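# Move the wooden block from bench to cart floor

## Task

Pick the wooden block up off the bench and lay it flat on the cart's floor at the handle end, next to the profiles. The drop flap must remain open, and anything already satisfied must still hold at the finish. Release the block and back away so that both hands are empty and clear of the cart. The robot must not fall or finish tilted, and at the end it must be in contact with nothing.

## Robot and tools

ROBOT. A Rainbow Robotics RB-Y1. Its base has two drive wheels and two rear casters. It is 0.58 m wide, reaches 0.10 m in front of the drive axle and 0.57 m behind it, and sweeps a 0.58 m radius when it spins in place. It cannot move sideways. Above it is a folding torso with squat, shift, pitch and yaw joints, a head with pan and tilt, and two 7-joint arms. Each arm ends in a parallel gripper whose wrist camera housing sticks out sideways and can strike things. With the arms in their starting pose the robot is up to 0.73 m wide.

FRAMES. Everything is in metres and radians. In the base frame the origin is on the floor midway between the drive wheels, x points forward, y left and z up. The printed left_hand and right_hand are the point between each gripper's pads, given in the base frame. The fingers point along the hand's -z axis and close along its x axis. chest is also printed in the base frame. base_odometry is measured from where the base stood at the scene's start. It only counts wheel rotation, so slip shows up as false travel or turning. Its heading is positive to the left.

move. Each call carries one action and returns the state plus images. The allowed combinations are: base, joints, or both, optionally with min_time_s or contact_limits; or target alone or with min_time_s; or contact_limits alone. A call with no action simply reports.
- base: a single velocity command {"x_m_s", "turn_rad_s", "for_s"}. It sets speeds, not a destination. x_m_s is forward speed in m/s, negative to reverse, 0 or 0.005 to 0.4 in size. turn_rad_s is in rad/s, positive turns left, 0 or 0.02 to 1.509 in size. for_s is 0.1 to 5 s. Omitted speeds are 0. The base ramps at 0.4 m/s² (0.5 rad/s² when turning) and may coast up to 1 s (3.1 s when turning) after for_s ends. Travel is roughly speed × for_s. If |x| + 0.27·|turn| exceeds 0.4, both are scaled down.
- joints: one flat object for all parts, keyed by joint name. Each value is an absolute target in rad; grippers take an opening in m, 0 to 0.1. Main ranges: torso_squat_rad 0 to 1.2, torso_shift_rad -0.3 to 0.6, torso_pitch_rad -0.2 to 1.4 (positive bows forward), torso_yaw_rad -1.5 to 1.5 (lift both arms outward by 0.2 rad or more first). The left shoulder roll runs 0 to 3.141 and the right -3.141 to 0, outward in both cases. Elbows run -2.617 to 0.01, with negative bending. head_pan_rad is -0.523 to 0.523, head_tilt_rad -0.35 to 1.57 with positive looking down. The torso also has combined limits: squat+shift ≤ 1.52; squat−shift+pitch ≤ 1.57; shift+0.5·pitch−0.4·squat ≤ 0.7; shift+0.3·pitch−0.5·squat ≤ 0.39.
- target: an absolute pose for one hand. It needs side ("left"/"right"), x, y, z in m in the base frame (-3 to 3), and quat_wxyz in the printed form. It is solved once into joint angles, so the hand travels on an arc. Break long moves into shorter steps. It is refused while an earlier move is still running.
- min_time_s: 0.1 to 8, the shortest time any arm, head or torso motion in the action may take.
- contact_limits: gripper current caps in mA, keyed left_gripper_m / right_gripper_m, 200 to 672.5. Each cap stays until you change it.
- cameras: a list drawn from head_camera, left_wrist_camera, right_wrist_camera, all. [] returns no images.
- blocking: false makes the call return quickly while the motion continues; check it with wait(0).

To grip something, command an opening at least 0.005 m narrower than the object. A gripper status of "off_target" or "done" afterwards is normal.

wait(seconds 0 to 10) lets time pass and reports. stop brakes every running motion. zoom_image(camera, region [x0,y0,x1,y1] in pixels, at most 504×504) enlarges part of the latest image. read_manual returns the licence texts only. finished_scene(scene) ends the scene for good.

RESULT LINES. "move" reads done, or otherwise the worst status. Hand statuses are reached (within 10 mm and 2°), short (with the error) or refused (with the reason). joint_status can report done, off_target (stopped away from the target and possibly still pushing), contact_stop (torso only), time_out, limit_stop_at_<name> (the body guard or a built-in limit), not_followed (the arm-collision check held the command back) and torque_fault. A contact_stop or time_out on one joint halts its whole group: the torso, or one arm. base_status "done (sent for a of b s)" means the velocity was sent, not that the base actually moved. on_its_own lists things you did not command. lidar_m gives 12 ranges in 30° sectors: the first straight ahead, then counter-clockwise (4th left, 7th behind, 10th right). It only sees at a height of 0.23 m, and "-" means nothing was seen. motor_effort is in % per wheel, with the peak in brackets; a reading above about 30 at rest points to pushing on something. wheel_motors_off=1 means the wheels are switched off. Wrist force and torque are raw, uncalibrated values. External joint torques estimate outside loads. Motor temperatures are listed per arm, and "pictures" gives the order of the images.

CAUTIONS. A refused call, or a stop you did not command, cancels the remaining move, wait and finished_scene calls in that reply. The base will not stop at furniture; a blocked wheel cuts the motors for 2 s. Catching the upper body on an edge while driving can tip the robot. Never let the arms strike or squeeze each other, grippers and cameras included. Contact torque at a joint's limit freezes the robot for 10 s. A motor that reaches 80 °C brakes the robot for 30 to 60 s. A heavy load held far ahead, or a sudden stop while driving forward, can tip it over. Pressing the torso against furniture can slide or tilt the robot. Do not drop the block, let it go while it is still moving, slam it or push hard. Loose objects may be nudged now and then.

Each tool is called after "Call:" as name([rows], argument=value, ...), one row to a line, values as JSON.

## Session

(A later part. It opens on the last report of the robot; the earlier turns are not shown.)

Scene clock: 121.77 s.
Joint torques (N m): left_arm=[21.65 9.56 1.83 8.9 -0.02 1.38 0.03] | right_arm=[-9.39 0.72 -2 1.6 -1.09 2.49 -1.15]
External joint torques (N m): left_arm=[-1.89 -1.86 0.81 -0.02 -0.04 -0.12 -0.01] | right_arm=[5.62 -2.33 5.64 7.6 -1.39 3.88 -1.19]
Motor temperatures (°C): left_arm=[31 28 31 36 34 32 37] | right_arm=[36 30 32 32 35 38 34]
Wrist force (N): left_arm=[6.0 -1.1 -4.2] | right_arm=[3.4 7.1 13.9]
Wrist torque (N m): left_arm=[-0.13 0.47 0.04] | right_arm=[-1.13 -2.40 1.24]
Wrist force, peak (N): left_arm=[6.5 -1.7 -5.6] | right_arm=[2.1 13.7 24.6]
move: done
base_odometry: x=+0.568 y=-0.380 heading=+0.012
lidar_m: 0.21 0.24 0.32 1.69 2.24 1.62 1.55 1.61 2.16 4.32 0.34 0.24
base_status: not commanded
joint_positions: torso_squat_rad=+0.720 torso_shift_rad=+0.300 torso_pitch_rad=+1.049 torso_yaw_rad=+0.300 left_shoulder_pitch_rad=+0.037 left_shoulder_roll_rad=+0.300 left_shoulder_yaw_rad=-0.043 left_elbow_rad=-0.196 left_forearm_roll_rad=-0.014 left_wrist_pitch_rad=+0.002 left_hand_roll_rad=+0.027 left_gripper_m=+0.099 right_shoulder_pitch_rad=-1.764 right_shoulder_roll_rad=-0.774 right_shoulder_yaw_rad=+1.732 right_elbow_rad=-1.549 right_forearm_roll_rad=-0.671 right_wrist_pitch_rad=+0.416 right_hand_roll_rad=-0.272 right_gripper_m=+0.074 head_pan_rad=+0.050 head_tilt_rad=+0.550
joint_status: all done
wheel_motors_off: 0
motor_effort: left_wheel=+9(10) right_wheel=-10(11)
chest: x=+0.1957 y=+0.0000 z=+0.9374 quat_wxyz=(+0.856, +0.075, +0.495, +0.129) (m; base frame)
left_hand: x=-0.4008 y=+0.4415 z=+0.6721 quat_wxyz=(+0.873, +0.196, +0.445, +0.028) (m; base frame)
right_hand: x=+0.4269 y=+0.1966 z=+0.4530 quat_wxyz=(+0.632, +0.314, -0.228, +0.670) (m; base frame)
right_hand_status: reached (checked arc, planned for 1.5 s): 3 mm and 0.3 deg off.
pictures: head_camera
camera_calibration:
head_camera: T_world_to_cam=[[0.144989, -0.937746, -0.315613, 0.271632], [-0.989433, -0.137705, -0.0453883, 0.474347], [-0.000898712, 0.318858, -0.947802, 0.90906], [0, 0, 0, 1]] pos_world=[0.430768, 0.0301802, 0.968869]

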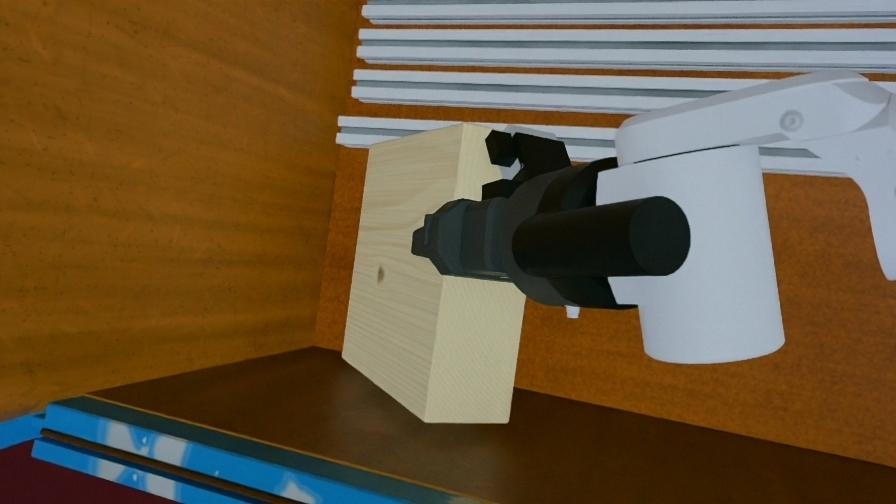

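Call:
move(target={"side":"right","x":0.428,"y":0.172,"z":0.44,"quat_wxyz":[0.61,0.3575,-0.2721,0.6526]}, min_time_s=1.5, cameras=[])

Call:
move(target={"side":"right","x":0.428,"y":0.153,"z":0.423,"quat_wxyz":[0.5871,0.3941,-0.3115,0.6349]}, min_time_s=1.5, cameras=["head_camera"])

Call:
move(target={"side":"right","x":0.428,"y":0.135,"z":0.4,"quat_wxyz":[0.5582,0.4341,-0.3549,0.6116]}, min_time_s=1.5, cameras=["head_camera"])

Scene clock: 126.10 s.
Joint torques (N m): left_arm=[21.8 9.55 1.84 8.82 -0.12 1.31 0.11] | right_arm=[-15.15 0.2 -11.12 -7.42 -0.66 -2.38 -0.84]
External joint torques (N m): left_arm=[-1.76 -1.87 0.82 -0.1 -0.14 -0.18 0.06] | right_arm=[-1.58 -1.36 -4.28 -1.19 -0.9 -0.82 -0.88]
Motor temperatures (°C): left_arm=[31 28 31 36 34 32 37] | right_arm=[35 30 32 32 35 38 34]
Wrist force (N): left_arm=[5.9 -1.7 -4.7] | right_arm=[-10.5 4.2 -10.3]
Wrist torque (N m): left_arm=[-0.01 0.48 0.04] | right_arm=[-0.27 -0.69 0.91]
Wrist force, peak (N): left_arm=[6.3 -1.1 -5.8] | right_arm=[8.9 10.1 22.3]
move: done
base_odometry: x=+0.568 y=-0.380 heading=+0.012
lidar_m: 0.22 0.23 0.31 1.71 2.25 1.61 1.54 1.61 2.16 4.32 0.34 0.24
base_status: not commanded
joint_positions: torso_squat_rad=+0.720 torso_shift_rad=+0.300 torso_pitch_rad=+1.050 torso_yaw_rad=+0.300 left_shoulder_pitch_rad=+0.037 left_shoulder_roll_rad=+0.300 left_shoulder_yaw_rad=-0.043 left_elbow_rad=-0.196 left_forearm_roll_rad=-0.014 left_wrist_pitch_rad=+0.002 left_hand_roll_rad=+0.027 left_gripper_m=+0.099 right_shoulder_pitch_rad=-1.666 right_shoulder_roll_rad=-0.871 right_shoulder_yaw_rad=+1.720 right_elbow_rad=-1.520 right_forearm_roll_rad=-0.583 right_wrist_pitch_rad=+0.178 right_hand_roll_rad=-0.234 right_gripper_m=+0.074 head_pan_rad=+0.050 head_tilt_rad=+0.550
joint_status: all done
wheel_motors_off: 0
motor_effort: left_wheel=+10(11) right_wheel=-8(10)
chest: x=+0.1960 y=+0.0001 z=+0.9371 quat_wxyz=(+0.856, +0.075, +0.496, +0.129) (m; base frame)
left_hand: x=-0.4008 y=+0.4415 z=+0.6723 quat_wxyz=(+0.873, +0.196, +0.445, +0.028) (m; base frame)
right_hand: x=+0.4272 y=+0.1716 z=+0.4392 quat_wxyz=(+0.610, +0.357, -0.271, +0.653) (m; base frame)
right_hand_status: reached (checked arc, planned for 1.5 s): 1 mm and 0.2 deg off.
pictures: none
No camera images: "cameras" was empty.

Scene clock: 127.93 s.
Joint torques (N m): left_arm=[21.5 9.75 2.07 8.81 -0.09 1.3 -0.07] | right_arm=[-13.76 2.01 -8.41 -9.84 0.87 -3.55 0.69]
External joint torques (N m): left_arm=[-2.06 -1.66 1.05 -0.11 -0.11 -0.2 -0.12] | right_arm=[-1.28 1.46 -2.42 -3.88 0.7 -1.88 0.64]
Motor temperatures (°C): left_arm=[31 28 31 36 34 32 37] | right_arm=[35 30 32 32 35 38 34]
Wrist force (N): left_arm=[6.6 -2.1 -4.8] | right_arm=[-13.6 0.3 -10.5]
Wrist torque (N m): left_arm=[0.00 0.56 0.02] | right_arm=[-0.56 -0.64 -0.86]
Wrist force, peak (N): left_arm=[6.7 -0.8 -5.4] | right_arm=[-23.3 -0.4 -14.2]
move: done
base_odometry: x=+0.568 y=-0.380 heading=+0.012
lidar_m: 0.22 0.23 0.32 1.71 2.24 1.62 1.54 1.62 2.17 4.32 0.34 0.24
base_status: not commanded
joint_positions: torso_squat_rad=+0.720 torso_shift_rad=+0.300 torso_pitch_rad=+1.051 torso_yaw_rad=+0.300 left_shoulder_pitch_rad=+0.037 left_shoulder_roll_rad=+0.300 left_shoulder_yaw_rad=-0.043 left_elbow_rad=-0.196 left_forearm_roll_rad=-0.014 left_wrist_pitch_rad=+0.002 left_hand_roll_rad=+0.027 left_gripper_m=+0.099 right_shoulder_pitch_rad=-1.582 right_shoulder_roll_rad=-0.901 right_shoulder_yaw_rad=+1.718 right_elbow_rad=-1.401 right_forearm_roll_rad=-0.532 right_wrist_pitch_rad=-0.082 right_hand_roll_rad=-0.196 right_gripper_m=+0.074 head_pan_rad=+0.050 head_tilt_rad=+0.550
joint_status: all done
wheel_motors_off: 0
motor_effort: left_wheel=+9(11) right_wheel=-10(11)
chest: x=+0.1961 y=+0.0001 z=+0.9371 quat_wxyz=(+0.855, +0.075, +0.496, +0.129) (m; base frame)
left_hand: x=-0.4007 y=+0.4415 z=+0.6724 quat_wxyz=(+0.873, +0.196, +0.445, +0.028) (m; base frame)
right_hand: x=+0.4280 y=+0.1523 z=+0.4225 quat_wxyz=(+0.588, +0.392, -0.311, +0.635) (m; base frame)
right_hand_status: reached (checked arc, planned for 1.5 s): 1 mm and 0.3 deg off.
pictures: head_camera
camera_calibration:
head_camera: T_world_to_cam=[[0.144723, -0.937763, -0.315683, 0.271648], [-0.98947, -0.137806, -0.0442542, 0.473752], [-0.002003, 0.318764, -0.947832, 0.908971], [0, 0, 0, 1]] pos_world=[0.43127, 0.0302801, 0.968273]

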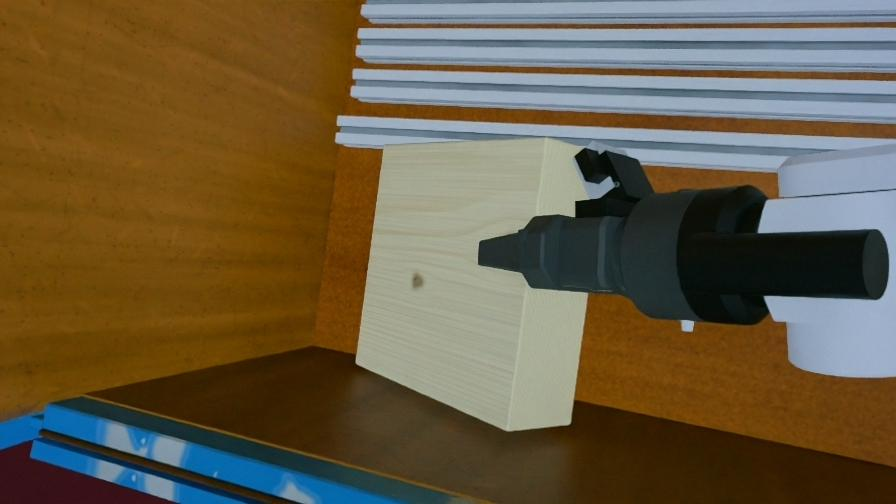

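Scene clock: 129.77 s.
Joint torques (N m): left_arm=[21.83 10.02 1.75 9.02 -0.01 1.43 0.08] | right_arm=[-11.9 6.49 -4.56 -9.51 0.48 -4.58 -0.19]
External joint torques (N m): left_arm=[-1.73 -1.4 0.73 0.1 -0.04 -0.07 0.03] | right_arm=[-0.26 6.39 0.28 -4.62 0.43 -2.8 -0.23]
Motor temperatures (°C): left_arm=[31 28 31 36 34 32 37] | right_arm=[35 30 32 32 35 38 34]
Wrist force (N): left_arm=[5.4 -1.2 -4.5] | right_arm=[-16.1 -0.6 -6.1]
Wrist torque (N m): left_arm=[-0.08 0.44 0.03] | right_arm=[-1.04 -0.15 -0.06]
Wrist force, peak (N): left_arm=[6.8 -1.6 -5.1] | right_arm=[-23.1 -0.1 -9.1]
move: done
base_odometry: x=+0.568 y=-0.380 heading=+0.012
lidar_m: 0.21 0.23 0.32 1.70 2.25 1.61 1.53 1.60 2.18 4.32 0.34 0.24
base_status: not commanded
joint_positions: torso_squat_rad=+0.720 torso_shift_rad=+0.300 torso_pitch_rad=+1.050 torso_yaw_rad=+0.300 left_shoulder_pitch_rad=+0.037 left_shoulder_roll_rad=+0.300 left_shoulder_yaw_rad=-0.043 left_elbow_rad=-0.196 left_forearm_roll_rad=-0.014 left_wrist_pitch_rad=+0.002 left_hand_roll_rad=+0.027 left_gripper_m=+0.099 right_shoulder_pitch_rad=-1.506 right_shoulder_roll_rad=-0.849 right_shoulder_yaw_rad=+1.746 right_elbow_rad=-1.132 right_forearm_roll_rad=-0.485 right_wrist_pitch_rad=-0.438 right_hand_roll_rad=-0.198 right_gripper_m=+0.074 head_pan_rad=+0.050 head_tilt_rad=+0.550
joint_status: all done
wheel_motors_off: 0
motor_effort: left_wheel=+10(12) right_wheel=-9(10)
chest: x=+0.1960 y=+0.0001 z=+0.9371 quat_wxyz=(+0.856, +0.075, +0.496, +0.129) (m; base frame)
left_hand: x=-0.4008 y=+0.4415 z=+0.6723 quat_wxyz=(+0.873, +0.196, +0.445, +0.028) (m; base frame)
right_hand: x=+0.4289 y=+0.1340 z=+0.3994 quat_wxyz=(+0.559, +0.432, -0.355, +0.612) (m; base frame)
right_hand_status: reached (checked arc, planned for 1.5 s): 1 mm and 0.2 deg off.
pictures: head_camera
camera_calibration:
head_camera: T_world_to_cam=[[0.144819, -0.937758, -0.315653, 0.271623], [-0.989457, -0.137833, -0.0444737, 0.473864], [-0.00180167, 0.318766, -0.947832, 0.908978], [0, 0, 0, 1]] pos_world=[0.43117, 0.03028, 0.968372]

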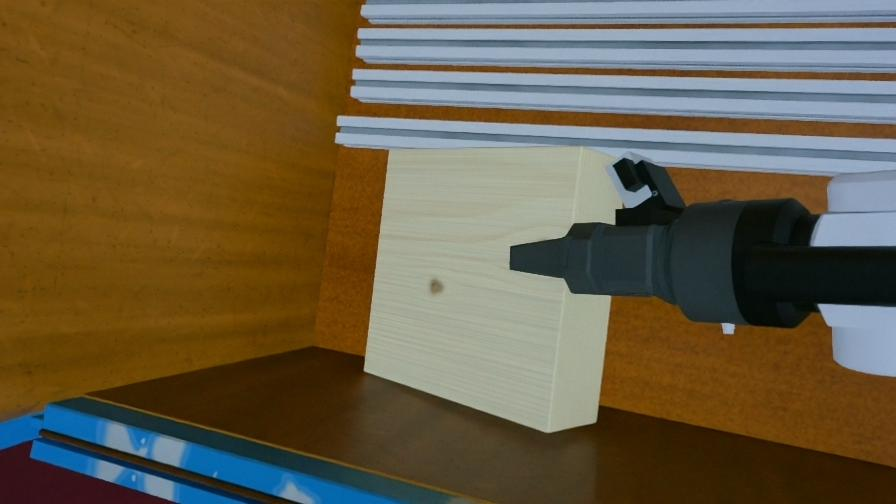

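Call:
move(target={"side":"right","x":0.428,"y":0.12,"z":0.372,"quat_wxyz":[0.5306,0.4674,-0.3916,0.5888]}, min_time_s=1.5, cameras=["head_camera"])

Scene clock: 132.50 s.
Joint torques (N m): left_arm=[21.75 9.64 2.06 9.02 -0.06 1.27 0.03] | right_arm=[-9.2 7.95 -1.13 -7.27 1.66 -3.95 0.5]
External joint torques (N m): left_arm=[-1.8 -1.78 1.04 0.09 -0.08 -0.22 -0.01] | right_arm=[1.65 7.08 1.92 -4.47 1.85 -2.13 0.45]
Motor temperatures (°C): left_arm=[31 28 31 36 34 32 37] | right_arm=[35 30 32 32 35 38 34]
Wrist force (N): left_arm=[5.7 -1.3 -4.5] | right_arm=[-14.2 -5.8 1.9]
Wrist torque (N m): left_arm=[-0.09 0.47 0.04] | right_arm=[-1.24 -0.70 -0.85]
Wrist force, peak (N): left_arm=[6.3 -1.3 -5.4] | right_arm=[-29.4 -17.9 -3.6]
move: done
base_odometry: x=+0.568 y=-0.380 heading=+0.012
lidar_m: 0.22 0.22 0.32 1.71 2.24 1.61 1.53 1.61 2.18 4.33 0.33 0.24
base_status: not commanded
joint_positions: torso_squat_rad=+0.720 torso_shift_rad=+0.300 torso_pitch_rad=+1.050 torso_yaw_rad=+0.300 left_shoulder_pitch_rad=+0.037 left_shoulder_roll_rad=+0.300 left_shoulder_yaw_rad=-0.043 left_elbow_rad=-0.196 left_forearm_roll_rad=-0.014 left_wrist_pitch_rad=+0.002 left_hand_roll_rad=+0.027 left_gripper_m=+0.099 right_shoulder_pitch_rad=-1.417 right_shoulder_roll_rad=-0.671 right_shoulder_yaw_rad=+1.768 right_elbow_rad=-0.653 right_forearm_roll_rad=-0.447 right_wrist_pitch_rad=-0.838 right_hand_roll_rad=-0.247 right_gripper_m=+0.075 head_pan_rad=+0.050 head_tilt_rad=+0.550
joint_status: all done
wheel_motors_off: 0
motor_effort: left_wheel=+5(11) right_wheel=-9(11)
chest: x=+0.1960 y=+0.0000 z=+0.9372 quat_wxyz=(+0.856, +0.075, +0.496, +0.129) (m; base frame)
left_hand: x=-0.4007 y=+0.4415 z=+0.6723 quat_wxyz=(+0.873, +0.196, +0.445, +0.028) (m; base frame)
right_hand: x=+0.4291 y=+0.1189 z=+0.3724 quat_wxyz=(+0.534, +0.462, -0.391, +0.591) (m; base frame)
right_hand_status: reached (checked arc, planned for 1.5 s): 2 mm and 0.8 deg off.
pictures: head_camera
camera_calibration:
head_camera: T_world_to_cam=[[0.144757, -0.937777, -0.315627, 0.271658], [-0.989466, -0.137711, -0.0446405, 0.47403], [-0.00160257, 0.318765, -0.947833, 0.908987], [0, 0, 0, 1]] pos_world=[0.431169, 0.0302803, 0.968471]

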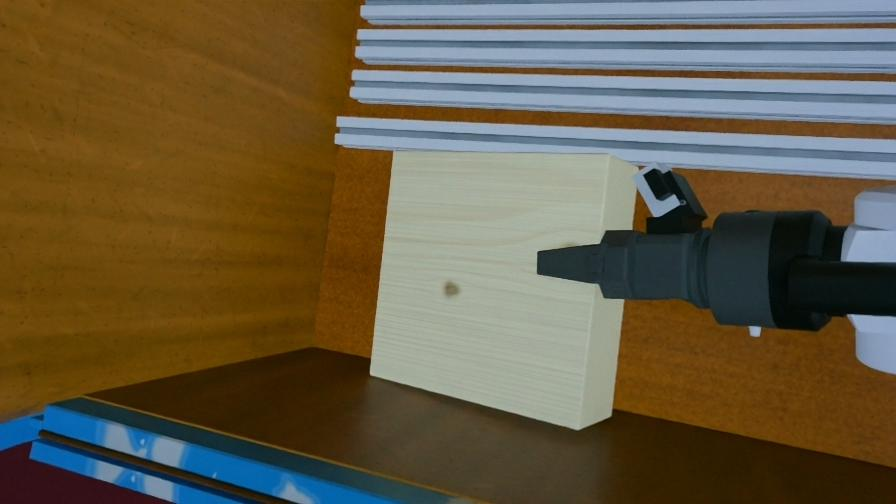

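Call:
move(target={"side":"right","x":0.428,"y":0.112,"z":0.358,"quat_wxyz":[0.5097,0.49,-0.4169,0.5712]}, min_time_s=1.2, cameras=["head_camera"])

Call:
move(joints={"right_gripper_m":0.082}, cameras=[])

Call:
move(joints={"right_gripper_m":0.1}, cameras=["head_camera","right_wrist_camera"])

Scene clock: 137.80 s.
Joint torques (N m): left_arm=[21.85 9.49 1.77 9.01 -0.06 1.27 0.03] | right_arm=[-10.15 6.13 -0.36 -2.77 0.14 -3.96 0.22]
External joint torques (N m): left_arm=[-1.7 -1.93 0.74 0.09 -0.08 -0.23 -0.02] | right_arm=[-0.03 3.99 1.23 -1.6 0.52 -2.17 0.17]
Motor temperatures (°C): left_arm=[31 28 31 36 34 32 37] | right_arm=[35 30 32 31 35 38 34]
Wrist force (N): left_arm=[6.0 -1.3 -5.4] | right_arm=[-15.8 0.5 -3.5]
Wrist torque (N m): left_arm=[-0.09 0.48 0.04] | right_arm=[-0.85 -0.45 -0.44]
Wrist force, peak (N): left_arm=[6.3 -1.5 -5.6] | right_arm=[-17.2 -15.5 12.4]
move: short
base_odometry: x=+0.568 y=-0.380 heading=+0.012
lidar_m: 0.22 0.23 0.32 1.72 2.25 1.61 1.54 1.60 2.18 4.32 0.32 0.23
base_status: not commanded
joint_positions: torso_squat_rad=+0.720 torso_shift_rad=+0.300 torso_pitch_rad=+1.050 torso_yaw_rad=+0.300 left_shoulder_pitch_rad=+0.037 left_shoulder_roll_rad=+0.300 left_shoulder_yaw_rad=-0.043 left_elbow_rad=-0.196 left_forearm_roll_rad=-0.014 left_wrist_pitch_rad=+0.002 left_hand_roll_rad=+0.027 left_gripper_m=+0.099 right_shoulder_pitch_rad=-1.353 right_shoulder_roll_rad=-0.499 right_shoulder_yaw_rad=+1.769 right_elbow_rad=-0.267 right_forearm_roll_rad=-0.442 right_wrist_pitch_rad=-1.043 right_hand_roll_rad=-0.291 right_gripper_m=+0.078 head_pan_rad=+0.050 head_tilt_rad=+0.550
joint_status: all done
wheel_motors_off: 0
motor_effort: left_wheel=+8(11) right_wheel=-8(10)
chest: x=+0.1960 y=+0.0000 z=+0.9372 quat_wxyz=(+0.856, +0.075, +0.496, +0.129) (m; base frame)
left_hand: x=-0.4008 y=+0.4415 z=+0.6723 quat_wxyz=(+0.873, +0.196, +0.445, +0.028) (m; base frame)
right_hand: x=+0.4283 y=+0.1113 z=+0.3583 quat_wxyz=(+0.535, +0.457, -0.404, +0.585) (m; base frame)
right_hand_status: short (checked arc, as near as the solve gets, planned for 1.2 s): 1 mm and 5.3 deg off. The place is met; only the turn is off.
pictures: head_camera
camera_calibration:
head_camera: T_world_to_cam=[[0.144755, -0.937747, -0.315716, 0.271649], [-0.989466, -0.137705, -0.0446535, 0.474029], [-0.00160195, 0.318854, -0.947802, 0.908987], [0, 0, 0, 1]] pos_world=[0.431169, 0.0301802, 0.968471]

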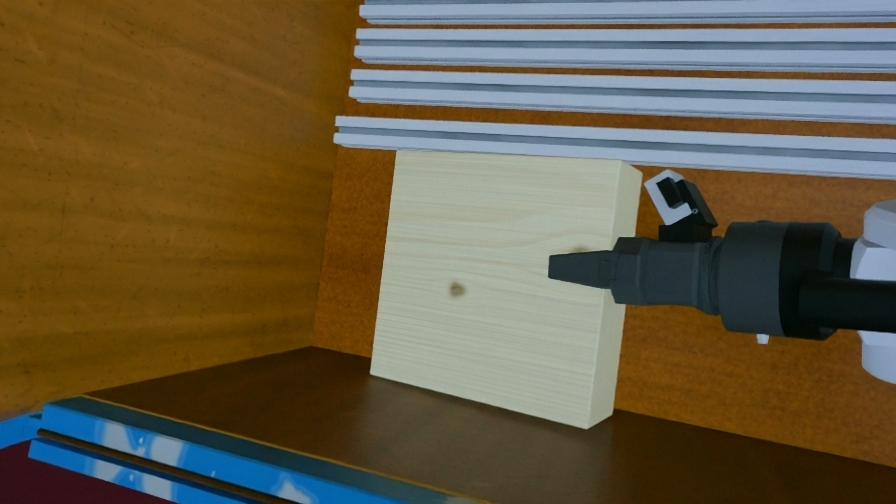

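Scene clock: 138.27 s.
Joint torques (N m): left_arm=[21.8 9.6 2.07 8.88 -0.03 1.38 0.08] | right_arm=[-10.45 6.37 -0.57 -2.8 -0.49 -3.95 0.24]
External joint torques (N m): left_arm=[-1.76 -1.83 1.05 -0.04 -0.05 -0.11 0.03] | right_arm=[-0.33 4.23 1.02 -1.63 -0.11 -2.15 0.2]
Motor temperatures (°C): left_arm=[31 28 31 36 34 32 37] | right_arm=[35 30 32 31 35 38 34]
Wrist force (N): left_arm=[5.5 -1.3 -4.4] | right_arm=[-15.3 0.6 -4.1]
Wrist torque (N m): left_arm=[-0.08 0.45 0.05] | right_arm=[-0.27 -0.48 -0.15]
Wrist force, peak (N): left_arm=[6.1 -1.1 -5.4] | right_arm=[-16.3 1.1 -4.3]
move: done
base_odometry: x=+0.568 y=-0.380 heading=+0.012
lidar_m: 0.22 0.24 0.33 1.71 2.26 1.62 1.53 1.61 2.17 4.32 0.33 0.23
base_status: not commanded
joint_positions: torso_squat_rad=+0.720 torso_shift_rad=+0.300 torso_pitch_rad=+1.050 torso_yaw_rad=+0.300 left_shoulder_pitch_rad=+0.037 left_shoulder_roll_rad=+0.300 left_shoulder_yaw_rad=-0.043 left_elbow_rad=-0.196 left_forearm_roll_rad=-0.014 left_wrist_pitch_rad=+0.002 left_hand_roll_rad=+0.027 left_gripper_m=+0.099 right_shoulder_pitch_rad=-1.353 right_shoulder_roll_rad=-0.499 right_shoulder_yaw_rad=+1.769 right_elbow_rad=-0.267 right_forearm_roll_rad=-0.442 right_wrist_pitch_rad=-1.043 right_hand_roll_rad=-0.291 right_gripper_m=+0.082 head_pan_rad=+0.050 head_tilt_rad=+0.550
joint_status: all done
wheel_motors_off: 0
motor_effort: left_wheel=+8(9) right_wheel=-8(11)
chest: x=+0.1960 y=+0.0000 z=+0.9372 quat_wxyz=(+0.856, +0.075, +0.496, +0.129) (m; base frame)
left_hand: x=-0.4008 y=+0.4415 z=+0.6723 quat_wxyz=(+0.873, +0.196, +0.445, +0.028) (m; base frame)
right_hand: x=+0.4283 y=+0.1113 z=+0.3583 quat_wxyz=(+0.535, +0.457, -0.404, +0.585) (m; base frame)
pictures: none
No camera images: "cameras" was empty.

Scene clock: 138.93 s.
Joint torques (N m): left_arm=[21.67 9.38 1.62 9.02 -0.04 1.38 0.1] | right_arm=[-10.26 5.24 -1.27 -2.46 -0.55 -3.73 0.11]
External joint torques (N m): left_arm=[-1.89 -2.05 0.59 0.1 -0.06 -0.12 0.05] | right_arm=[-0.14 3.09 0.32 -1.29 -0.17 -1.93 0.06]
Motor temperatures (°C): left_arm=[31 28 31 36 34 32 37] | right_arm=[35 30 32 31 35 38 34]
Wrist force (N): left_arm=[5.9 -1.8 -5.4] | right_arm=[-15.1 2.1 -5.5]
Wrist torque (N m): left_arm=[-0.02 0.49 0.05] | right_arm=[-0.32 -0.55 -0.12]
Wrist force, peak (N): left_arm=[6.2 -1.6 -5.0] | right_arm=[-15.7 2.4 -6.4]
move: done
base_odometry: x=+0.568 y=-0.380 heading=+0.012
lidar_m: 0.22 0.24 0.31 1.72 2.24 1.62 1.54 1.62 2.18 4.31 0.34 0.24
base_status: not commanded
joint_positions: torso_squat_rad=+0.720 torso_shift_rad=+0.300 torso_pitch_rad=+1.050 torso_yaw_rad=+0.300 left_shoulder_pitch_rad=+0.037 left_shoulder_roll_rad=+0.300 left_shoulder_yaw_rad=-0.043 left_elbow_rad=-0.196 left_forearm_roll_rad=-0.014 left_wrist_pitch_rad=+0.002 left_hand_roll_rad=+0.027 left_gripper_m=+0.099 right_shoulder_pitch_rad=-1.353 right_shoulder_roll_rad=-0.499 right_shoulder_yaw_rad=+1.769 right_elbow_rad=-0.267 right_forearm_roll_rad=-0.442 right_wrist_pitch_rad=-1.043 right_hand_roll_rad=-0.291 right_gripper_m=+0.099 head_pan_rad=+0.050 head_tilt_rad=+0.550
joint_status: all done
wheel_motors_off: 0
motor_effort: left_wheel=+8(9) right_wheel=-7(9)
chest: x=+0.1960 y=+0.0000 z=+0.9372 quat_wxyz=(+0.856, +0.075, +0.496, +0.129) (m; base frame)
left_hand: x=-0.4008 y=+0.4415 z=+0.6723 quat_wxyz=(+0.873, +0.196, +0.445, +0.028) (m; base frame)
right_hand: x=+0.4281 y=+0.1115 z=+0.3583 quat_wxyz=(+0.535, +0.457, -0.404, +0.585) (m; base frame)
pictures: head_camera, right_wrist_camera
camera_calibration:
head_camera: T_world_to_cam=[[0.144756, -0.937742, -0.31573, 0.271755], [-0.989466, -0.137738, -0.0445601, 0.473953], [-0.00170192, 0.318854, -0.947802, 0.908998], [0, 0, 0, 1]] pos_world=[0.431169, 0.0302801, 0.968472]
right_wrist_camera: T_world_to_cam=[[0.0365687, -0.228569, -0.972841, 0.35719], [-0.804403, -0.584358, 0.107057, 0.398205], [-0.592957, 0.778641, -0.205231, 0.312797], [0, 0, 0, 1]] pos_world=[0.492731, 0.0707796, 0.369053]

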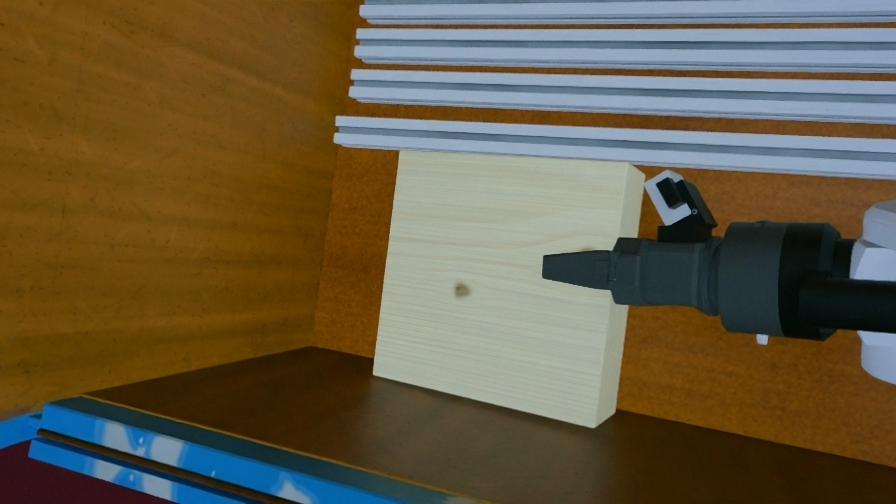

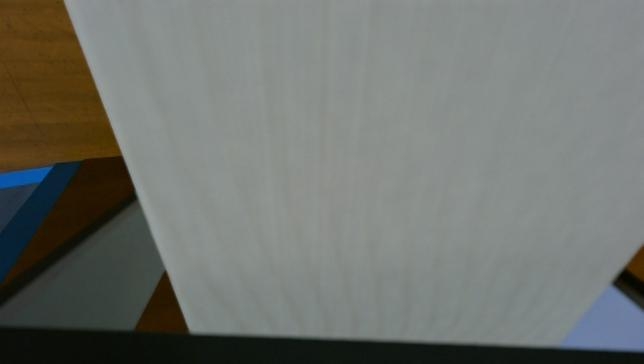

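Call:
move(target={"side":"right","x":0.429,"y":0.096,"z":0.353,"quat_wxyz":[0.5807,0.4035,-0.3557,0.6111]}, min_time_s=2, cameras=[])

Call:
move(target={"side":"right","x":0.431,"y":0.08,"z":0.353,"quat_wxyz":[0.6042,0.3672,-0.3178,0.6316]}, min_time_s=1.5, cameras=["head_camera","right_wrist_camera"])

Scene clock: 144.00 s.
Joint torques (N m): left_arm=[21.91 9.43 2 8.87 -0.08 1.33 0] | right_arm=[-14.1 0.41 -6.84 -7.11 -0.56 -3.88 0.18]
External joint torques (N m): left_arm=[-1.64 -1.99 0.98 -0.06 -0.1 -0.17 -0.04] | right_arm=[-3.92 1 -3.21 -3.22 -0.57 -2.13 0.13]
Motor temperatures (°C): left_arm=[31 28 31 36 34 32 37] | right_arm=[35 30 32 31 35 37 34]
Wrist force (N): left_arm=[5.1 -1.2 -5.1] | right_arm=[-15.0 1.9 -5.3]
Wrist torque (N m): left_arm=[-0.11 0.37 0.03] | right_arm=[-0.41 -0.25 -0.02]
Wrist force, peak (N): left_arm=[6.1 -1.8 -5.9] | right_arm=[20.5 5.7 10.8]
move: done
base_odometry: x=+0.568 y=-0.380 heading=+0.012
lidar_m: 0.22 0.23 0.32 1.71 2.25 1.62 1.55 1.63 2.17 4.31 0.33 0.24
base_status: not commanded
joint_positions: torso_squat_rad=+0.720 torso_shift_rad=+0.300 torso_pitch_rad=+1.050 torso_yaw_rad=+0.300 left_shoulder_pitch_rad=+0.037 left_shoulder_roll_rad=+0.300 left_shoulder_yaw_rad=-0.043 left_elbow_rad=-0.196 left_forearm_roll_rad=-0.014 left_wrist_pitch_rad=+0.002 left_hand_roll_rad=+0.027 left_gripper_m=+0.099 right_shoulder_pitch_rad=-1.408 right_shoulder_roll_rad=-0.811 right_shoulder_yaw_rad=+1.729 right_elbow_rad=-0.921 right_forearm_roll_rad=-0.481 right_wrist_pitch_rad=-0.555 right_hand_roll_rad=-0.168 right_gripper_m=+0.099 head_pan_rad=+0.050 head_tilt_rad=+0.550
joint_status: all done
wheel_motors_off: 0
motor_effort: left_wheel=+6(9) right_wheel=-9(10)
chest: x=+0.1960 y=+0.0000 z=+0.9372 quat_wxyz=(+0.856, +0.075, +0.496, +0.129) (m; base frame)
left_hand: x=-0.4007 y=+0.4415 z=+0.6723 quat_wxyz=(+0.873, +0.196, +0.445, +0.028) (m; base frame)
right_hand: x=+0.4283 y=+0.0951 z=+0.3525 quat_wxyz=(+0.579, +0.406, -0.354, +0.611) (m; base frame)
right_hand_status: reached (checked arc, planned for 2.0 s): 1 mm and 0.4 deg off.
pictures: none
No camera images: "cameras" was empty.

Scene clock: 145.83 s.
Joint torques (N m): left_arm=[21.87 9.54 1.88 9.02 -0.09 1.33 0] | right_arm=[-11.66 -2.66 -5.77 -5.7 -0.25 -1.63 0.22]
External joint torques (N m): left_arm=[-1.69 -1.88 0.86 0.1 -0.11 -0.17 -0.05] | right_arm=[-1.44 -1.09 -1.52 -1.08 -0.35 0.03 0.17]
Motor temperatures (°C): left_arm=[31 28 31 36 34 32 37] | right_arm=[35 30 32 31 35 37 34]
Wrist force (N): left_arm=[6.0 -1.8 -4.2] | right_arm=[-5.0 2.8 -1.8]
Wrist torque (N m): left_arm=[-0.02 0.52 0.04] | right_arm=[-0.39 -0.20 -0.10]
Wrist force, peak (N): left_arm=[5.8 -2.0 -5.5] | right_arm=[-15.0 3.7 -6.6]
move: done
base_odometry: x=+0.568 y=-0.380 heading=+0.012
lidar_m: 0.22 0.24 0.33 1.71 2.25 1.61 1.54 1.61 2.16 4.33 0.33 0.24
base_status: not commanded
joint_positions: torso_squat_rad=+0.720 torso_shift_rad=+0.300 torso_pitch_rad=+1.050 torso_yaw_rad=+0.300 left_shoulder_pitch_rad=+0.037 left_shoulder_roll_rad=+0.300 left_shoulder_yaw_rad=-0.043 left_elbow_rad=-0.196 left_forearm_roll_rad=-0.014 left_wrist_pitch_rad=+0.002 left_hand_roll_rad=+0.027 left_gripper_m=+0.099 right_shoulder_pitch_rad=-1.438 right_shoulder_roll_rad=-0.920 right_shoulder_yaw_rad=+1.720 right_elbow_rad=-1.143 right_forearm_roll_rad=-0.497 right_wrist_pitch_rad=-0.328 right_hand_roll_rad=-0.148 right_gripper_m=+0.099 head_pan_rad=+0.050 head_tilt_rad=+0.550
joint_status: all done
wheel_motors_off: 0
motor_effort: left_wheel=+8(9) right_wheel=-9(11)
chest: x=+0.1960 y=+0.0000 z=+0.9372 quat_wxyz=(+0.856, +0.075, +0.496, +0.129) (m; base frame)
left_hand: x=-0.4008 y=+0.4415 z=+0.6723 quat_wxyz=(+0.873, +0.196, +0.445, +0.028) (m; base frame)
right_hand: x=+0.4304 y=+0.0797 z=+0.3532 quat_wxyz=(+0.603, +0.370, -0.317, +0.632) (m; base frame)
right_hand_status: reached (checked arc, planned for 1.5 s): 1 mm and 0.4 deg off.
pictures: head_camera, right_wrist_camera
camera_calibration:
head_camera: T_world_to_cam=[[0.144757, -0.937777, -0.315627, 0.271672], [-0.989466, -0.137711, -0.0446405, 0.473931], [-0.00160257, 0.318765, -0.947833, 0.908987], [0, 0, 0, 1]] pos_world=[0.431069, 0.0302803, 0.968471]
right_wrist_camera: T_world_to_cam=[[0.0262612, -0.50175, -0.864614, 0.332839], [-0.814873, -0.51174, 0.272221, 0.32241], [-0.579044, 0.697402, -0.422301, 0.414974], [0, 0, 0, 1]] pos_world=[0.494271, 0.0425883, 0.375255]

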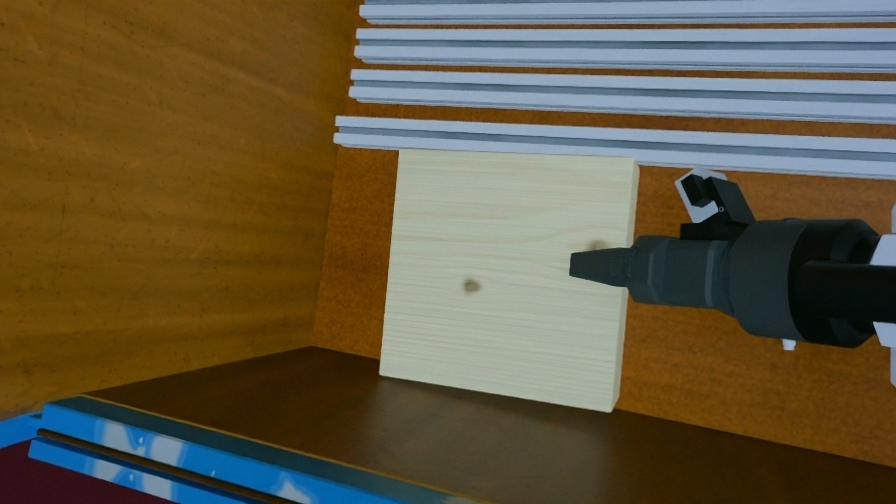

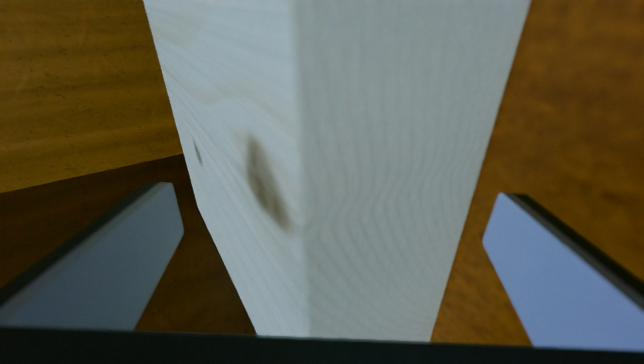

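Call:
move(target={"side":"right","x":0.433,"y":0.02,"z":0.362,"quat_wxyz":[0.6042,0.3672,-0.3178,0.6316]}, min_time_s=2, cameras=["head_camera","right_wrist_camera"])

Scene clock: 149.63 s.
Joint torques (N m): left_arm=[21.7 9.65 1.98 8.93 -0.06 1.3 0.1] | right_arm=[-7.58 -5.99 -6.35 -5.42 -0.35 -1.82 0.26]
External joint torques (N m): left_arm=[-1.86 -1.78 0.96 0.01 -0.08 -0.19 0.05] | right_arm=[1.25 -1.44 -2.3 -0.97 -0.46 -0.17 0.21]
Motor temperatures (°C): left_arm=[32 28 31 36 34 32 37] | right_arm=[35 30 32 31 35 37 34]
Wrist force (N): left_arm=[6.2 -1.3 -5.2] | right_arm=[-4.9 3.3 -1.4]
Wrist torque (N m): left_arm=[-0.07 0.50 0.04] | right_arm=[-0.46 -0.19 -0.13]
Wrist force, peak (N): left_arm=[6.4 -1.7 -5.6] | right_arm=[-5.8 2.9 -1.3]
move: done
base_odometry: x=+0.568 y=-0.380 heading=+0.012
lidar_m: 0.22 0.23 0.32 1.71 2.26 1.60 1.55 1.60 2.16 4.32 0.33 0.24
base_status: not commanded
joint_positions: torso_squat_rad=+0.720 torso_shift_rad=+0.300 torso_pitch_rad=+1.050 torso_yaw_rad=+0.300 left_shoulder_pitch_rad=+0.037 left_shoulder_roll_rad=+0.300 left_shoulder_yaw_rad=-0.043 left_elbow_rad=-0.196 left_forearm_roll_rad=-0.014 left_wrist_pitch_rad=+0.002 left_hand_roll_rad=+0.027 left_gripper_m=+0.099 right_shoulder_pitch_rad=-1.408 right_shoulder_roll_rad=-1.097 right_shoulder_yaw_rad=+1.720 right_elbow_rad=-1.273 right_forearm_roll_rad=-0.497 right_wrist_pitch_rad=-0.378 right_hand_roll_rad=-0.105 right_gripper_m=+0.099 head_pan_rad=+0.050 head_tilt_rad=+0.550
joint_status: all done
wheel_motors_off: 0
motor_effort: left_wheel=+8(8) right_wheel=-8(10)
chest: x=+0.1960 y=+0.0000 z=+0.9372 quat_wxyz=(+0.856, +0.075, +0.496, +0.129) (m; base frame)
left_hand: x=-0.4008 y=+0.4415 z=+0.6723 quat_wxyz=(+0.873, +0.196, +0.445, +0.028) (m; base frame)
right_hand: x=+0.4330 y=+0.0205 z=+0.3618 quat_wxyz=(+0.604, +0.368, -0.318, +0.632) (m; base frame)
right_hand_status: reached (checked arc, planned for 2.0 s): 1 mm and 0.1 deg off.
pictures: head_camera, right_wrist_camera
camera_calibration:
head_camera: T_world_to_cam=[[0.144757, -0.937777, -0.315627, 0.271672], [-0.989466, -0.137711, -0.0446405, 0.473931], [-0.00160257, 0.318765, -0.947833, 0.908987], [0, 0, 0, 1]] pos_world=[0.431069, 0.0302803, 0.968471]
right_wrist_camera: T_world_to_cam=[[0.0270699, -0.504441, -0.863022, 0.309646], [-0.817492, -0.508035, 0.271307, 0.29332], [-0.575303, 0.698169, -0.426129, 0.461127], [0, 0, 0, 1]] pos_world=[0.496693, -0.0167293, 0.384151]

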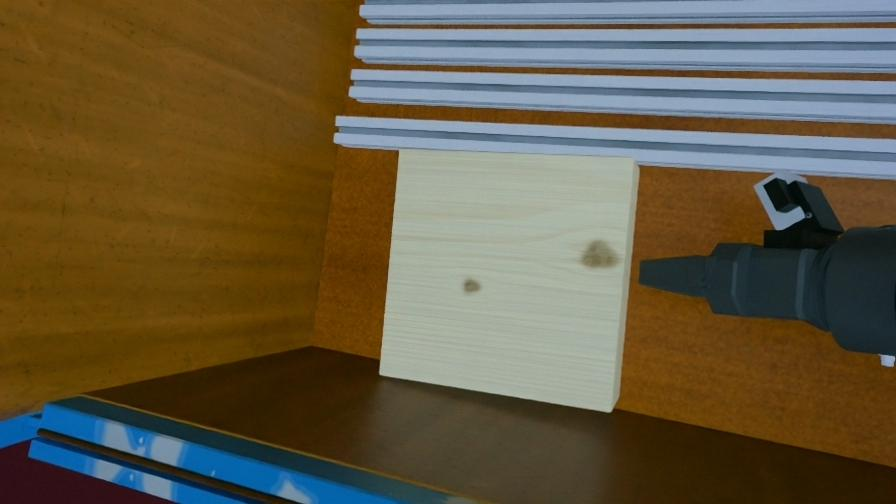

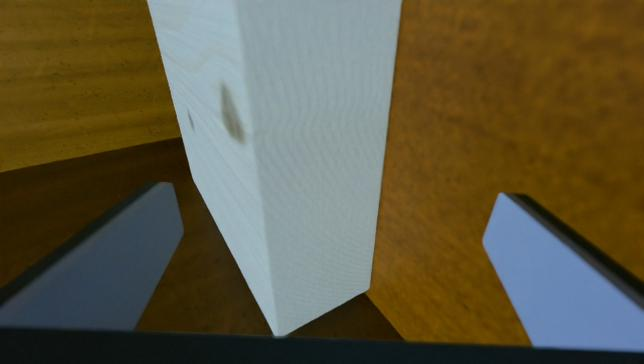

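Call:
move(target={"side":"right","x":0.445,"y":-0.05,"z":0.6,"quat_wxyz":[0.6042,0.3672,-0.3178,0.6316]}, min_time_s=1.5, cameras=["head_camera"])

Call:
move(joints={"torso_yaw_rad":0,"torso_pitch_rad":0.4,"torso_squat_rad":0.3,"torso_shift_rad":0.1}, min_time_s=2, cameras=["head_camera"])

Call:
move(base={"x_m_s":-0.35,"for_s":1.6}, cameras=["head_camera"])

Scene clock: 153.37 s.
Joint torques (N m): left_arm=[21.74 9.51 1.74 8.96 0 1.41 -0.07] | right_arm=[-6.53 -9.08 -6.25 -6.31 -0.56 -0.51 0.31]
External joint torques (N m): left_arm=[-1.81 -1.91 0.72 0.04 -0.02 -0.08 -0.12] | right_arm=[-1.1 -0.06 -0.7 -0.41 -0.41 -0.08 0.27]
Motor temperatures (°C): left_arm=[32 28 31 36 34 32 37] | right_arm=[35 30 32 31 35 37 34]
Wrist force (N): left_arm=[5.3 -1.5 -5.2] | right_arm=[-5.0 2.9 -0.7]
Wrist torque (N m): left_arm=[-0.06 0.39 0.01] | right_arm=[-0.40 -0.20 -0.14]
Wrist force, peak (N): left_arm=[6.5 -1.4 -5.5] | right_arm=[-5.6 4.6 -2.0]
move: done
base_odometry: x=+0.568 y=-0.380 heading=+0.012
lidar_m: 0.21 0.23 0.32 1.71 2.26 1.62 1.54 1.61 2.16 4.32 0.35 0.24
base_status: not commanded
joint_positions: torso_squat_rad=+0.720 torso_shift_rad=+0.300 torso_pitch_rad=+1.050 torso_yaw_rad=+0.300 left_shoulder_pitch_rad=+0.037 left_shoulder_roll_rad=+0.300 left_shoulder_yaw_rad=-0.043 left_elbow_rad=-0.196 left_forearm_roll_rad=-0.014 left_wrist_pitch_rad=+0.002 left_hand_roll_rad=+0.027 left_gripper_m=+0.099 right_shoulder_pitch_rad=-1.585 right_shoulder_roll_rad=-1.923 right_shoulder_yaw_rad=+1.577 right_elbow_rad=-2.350 right_forearm_roll_rad=+0.649 right_wrist_pitch_rad=-0.118 right_hand_roll_rad=-1.354 right_gripper_m=+0.099 head_pan_rad=+0.050 head_tilt_rad=+0.550
joint_status: all done
wheel_motors_off: 0
motor_effort: left_wheel=+8(9) right_wheel=-8(11)
chest: x=+0.1959 y=+0.0000 z=+0.9372 quat_wxyz=(+0.856, +0.075, +0.496, +0.129) (m; base frame)
left_hand: x=-0.4008 y=+0.4415 z=+0.6723 quat_wxyz=(+0.873, +0.196, +0.445, +0.028) (m; base frame)
right_hand: x=+0.4449 y=-0.0502 z=+0.5998 quat_wxyz=(+0.603, +0.371, -0.323, +0.628) (m; base frame)
right_hand_status: reached (checked arc, planned for 1.5 s): 0 mm and 0.9 deg off.
pictures: head_camera
camera_calibration:
head_camera: T_world_to_cam=[[0.144788, -0.937777, -0.315613, 0.271644], [-0.989462, -0.137709, -0.0447447, 0.47403], [-0.00150213, 0.318765, -0.947833, 0.908944], [0, 0, 0, 1]] pos_world=[0.431069, 0.0302803, 0.968471]

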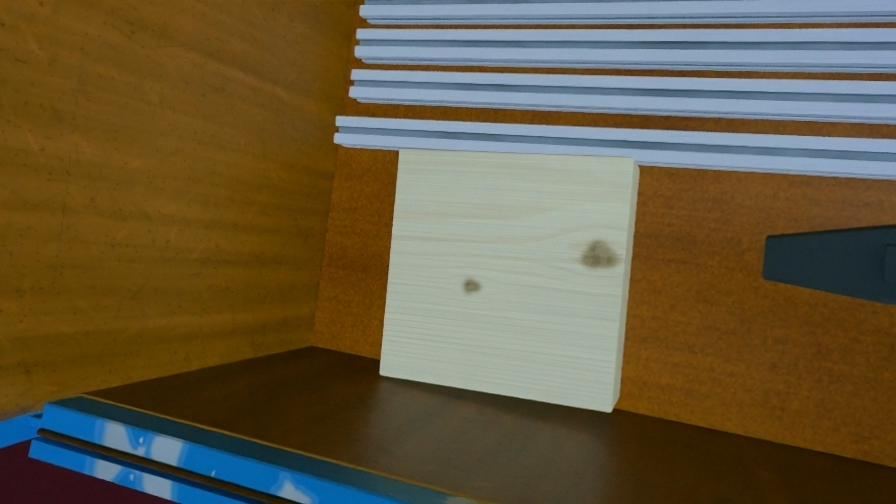

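Scene clock: 156.37 s.
Joint torques (N m): left_arm=[9.06 6.49 1.44 3.79 -0.12 0.27 0.04] | right_arm=[-9.13 -7.33 -8.37 0.07 -0.68 0.92 0.25]
External joint torques (N m): left_arm=[-1.05 -1.45 0.73 -0.07 -0.14 -0.15 0.03] | right_arm=[-0.84 0.11 0.02 0.04 -0.41 0.1 0.22]
Motor temperatures (°C): left_arm=[32 28 31 36 34 32 37] | right_arm=[35 30 31 31 35 37 34]
Wrist force (N): left_arm=[2.5 -0.1 -6.9] | right_arm=[-3.1 6.4 -0.9]
Wrist torque (N m): left_arm=[-0.19 0.27 0.07] | right_arm=[-0.58 -0.04 -0.12]
Wrist force, peak (N): left_arm=[2.8 -1.5 -8.2] | right_arm=[-3.7 7.1 -1.3]
move: done
base_odometry: x=+0.568 y=-0.380 heading=+0.012
lidar_m: 0.22 0.23 0.31 1.70 2.24 1.60 1.54 1.62 2.17 4.32 0.34 0.23
base_status: not commanded
joint_positions: torso_squat_rad=+0.300 torso_shift_rad=+0.100 torso_pitch_rad=+0.400 torso_yaw_rad=+0.000 left_shoulder_pitch_rad=+0.037 left_shoulder_roll_rad=+0.300 left_shoulder_yaw_rad=-0.043 left_elbow_rad=-0.196 left_forearm_roll_rad=-0.014 left_wrist_pitch_rad=+0.002 left_hand_roll_rad=+0.027 left_gripper_m=+0.099 right_shoulder_pitch_rad=-1.585 right_shoulder_roll_rad=-1.923 right_shoulder_yaw_rad=+1.577 right_elbow_rad=-2.350 right_forearm_roll_rad=+0.649 right_wrist_pitch_rad=-0.118 right_hand_roll_rad=-1.354 right_gripper_m=+0.099 head_pan_rad=+0.050 head_tilt_rad=+0.550
joint_status: all done
wheel_motors_off: 0
motor_effort: left_wheel=+10(13) right_wheel=-10(11)
chest: x=-0.0408 y=+0.0001 z=+1.2309 quat_wxyz=(+0.980, +0.000, +0.199, +0.000) (m; base frame)
left_hand: x=-0.2324 y=+0.4416 z=+0.6068 quat_wxyz=(+0.981, +0.138, +0.122, -0.054) (m; base frame)
right_hand: x=+0.3308 y=-0.1710 z=+1.1262 quat_wxyz=(+0.569, +0.053, -0.473, +0.671) (m; base frame)
pictures: head_camera
camera_calibration:
head_camera: T_world_to_cam=[[0.0369135, -0.998085, -0.049641, 0.0668056], [-0.779371, 0.00233822, -0.626558, 0.977679], [0.625474, 0.0618172, -0.777792, 1.00332], [0, 0, 0, 1]] pos_world=[0.131958, 0.00236918, 1.39626]

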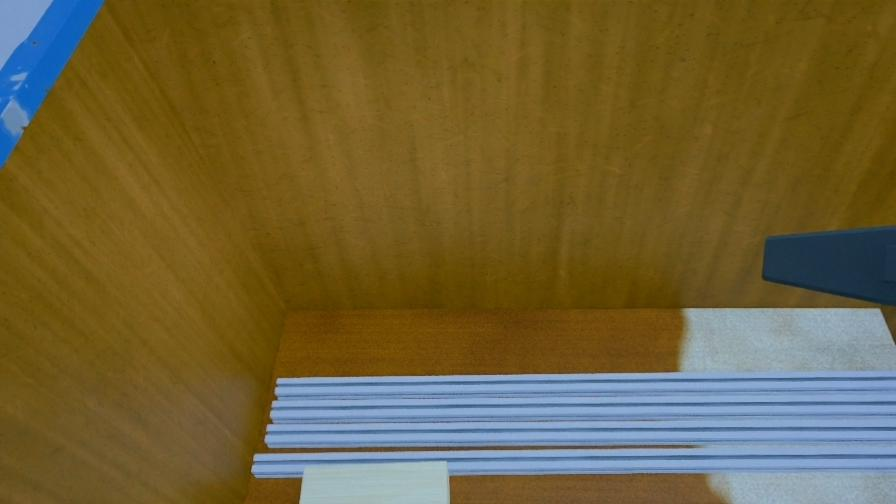

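Scene clock: 159.27 s.
Joint torques (N m): left_arm=[8.99 6.23 1.2 3.69 -0.02 0.19 0.06] | right_arm=[-8.83 -7.5 -8.74 0.31 -0.69 1.04 0.3]
External joint torques (N m): left_arm=[-1.11 -1.71 0.49 -0.17 -0.04 -0.23 0.04] | right_arm=[-0.54 -0.06 -0.36 0.28 -0.42 0.21 0.28]
Motor temperatures (°C): left_arm=[31 28 31 36 34 32 37] | right_arm=[34 30 31 31 35 37 34]
Wrist force (N): left_arm=[2.9 -0.1 -7.3] | right_arm=[-3.1 6.5 -1.6]
Wrist torque (N m): left_arm=[-0.24 0.35 0.06] | right_arm=[-0.53 -0.06 -0.11]
Wrist force, peak (N): left_arm=[2.8 -0.9 -8.6] | right_arm=[-3.5 7.1 -1.3]
move: done
base_odometry: x=+0.008 y=-0.387 heading=+0.013
lidar_m: 0.79 0.82 1.34 4.17 1.43 1.05 0.97 1.03 1.39 3.60 2.29 0.81
base_status: done (sent for 1.6 of 1.6 s)
joint_positions: torso_squat_rad=+0.300 torso_shift_rad=+0.100 torso_pitch_rad=+0.400 torso_yaw_rad=+0.000 left_shoulder_pitch_rad=+0.037 left_shoulder_roll_rad=+0.300 left_shoulder_yaw_rad=-0.043 left_elbow_rad=-0.196 left_forearm_roll_rad=-0.014 left_wrist_pitch_rad=+0.002 left_hand_roll_rad=+0.027 left_gripper_m=+0.099 right_shoulder_pitch_rad=-1.585 right_shoulder_roll_rad=-1.923 right_shoulder_yaw_rad=+1.577 right_elbow_rad=-2.350 right_forearm_roll_rad=+0.649 right_wrist_pitch_rad=-0.118 right_hand_roll_rad=-1.354 right_gripper_m=+0.099 head_pan_rad=+0.050 head_tilt_rad=+0.550
joint_status: not commanded
wheel_motors_off: 0
motor_effort: left_wheel=+18(38) right_wheel=-18(33)
chest: x=-0.0408 y=+0.0001 z=+1.2309 quat_wxyz=(+0.980, +0.000, +0.199, +0.000) (m; base frame)
left_hand: x=-0.2324 y=+0.4416 z=+0.6068 quat_wxyz=(+0.981, +0.138, +0.122, -0.054) (m; base frame)
right_hand: x=+0.3308 y=-0.1710 z=+1.1262 quat_wxyz=(+0.569, +0.053, -0.473, +0.671) (m; base frame)
pictures: head_camera
camera_calibration:
head_camera: T_world_to_cam=[[0.0369204, -0.998084, -0.0496435, 0.0668081], [-0.779332, 0.00233814, -0.626606, 0.977741], [0.625522, 0.0618234, -0.777753, 1.00326], [0, 0, 0, 1]] pos_world=[0.131958, 0.00236917, 1.39626]

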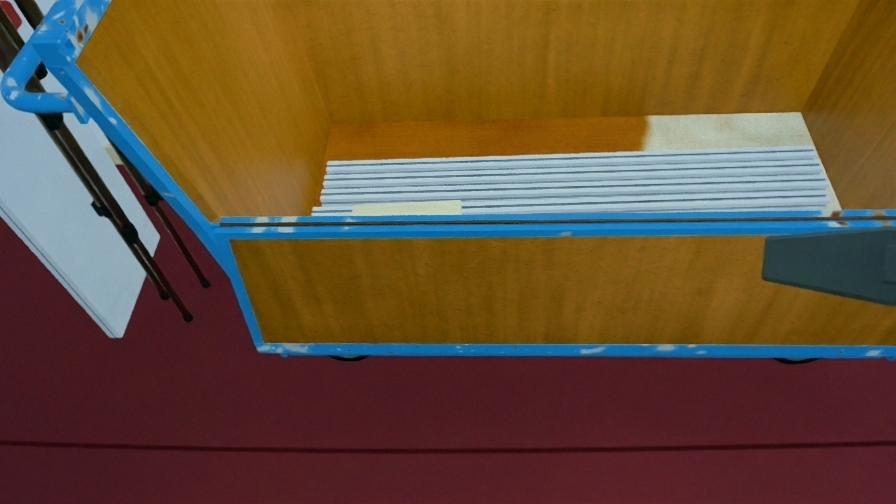

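Call:
finished_scene(scene=2)

The scene is finished: the task was done.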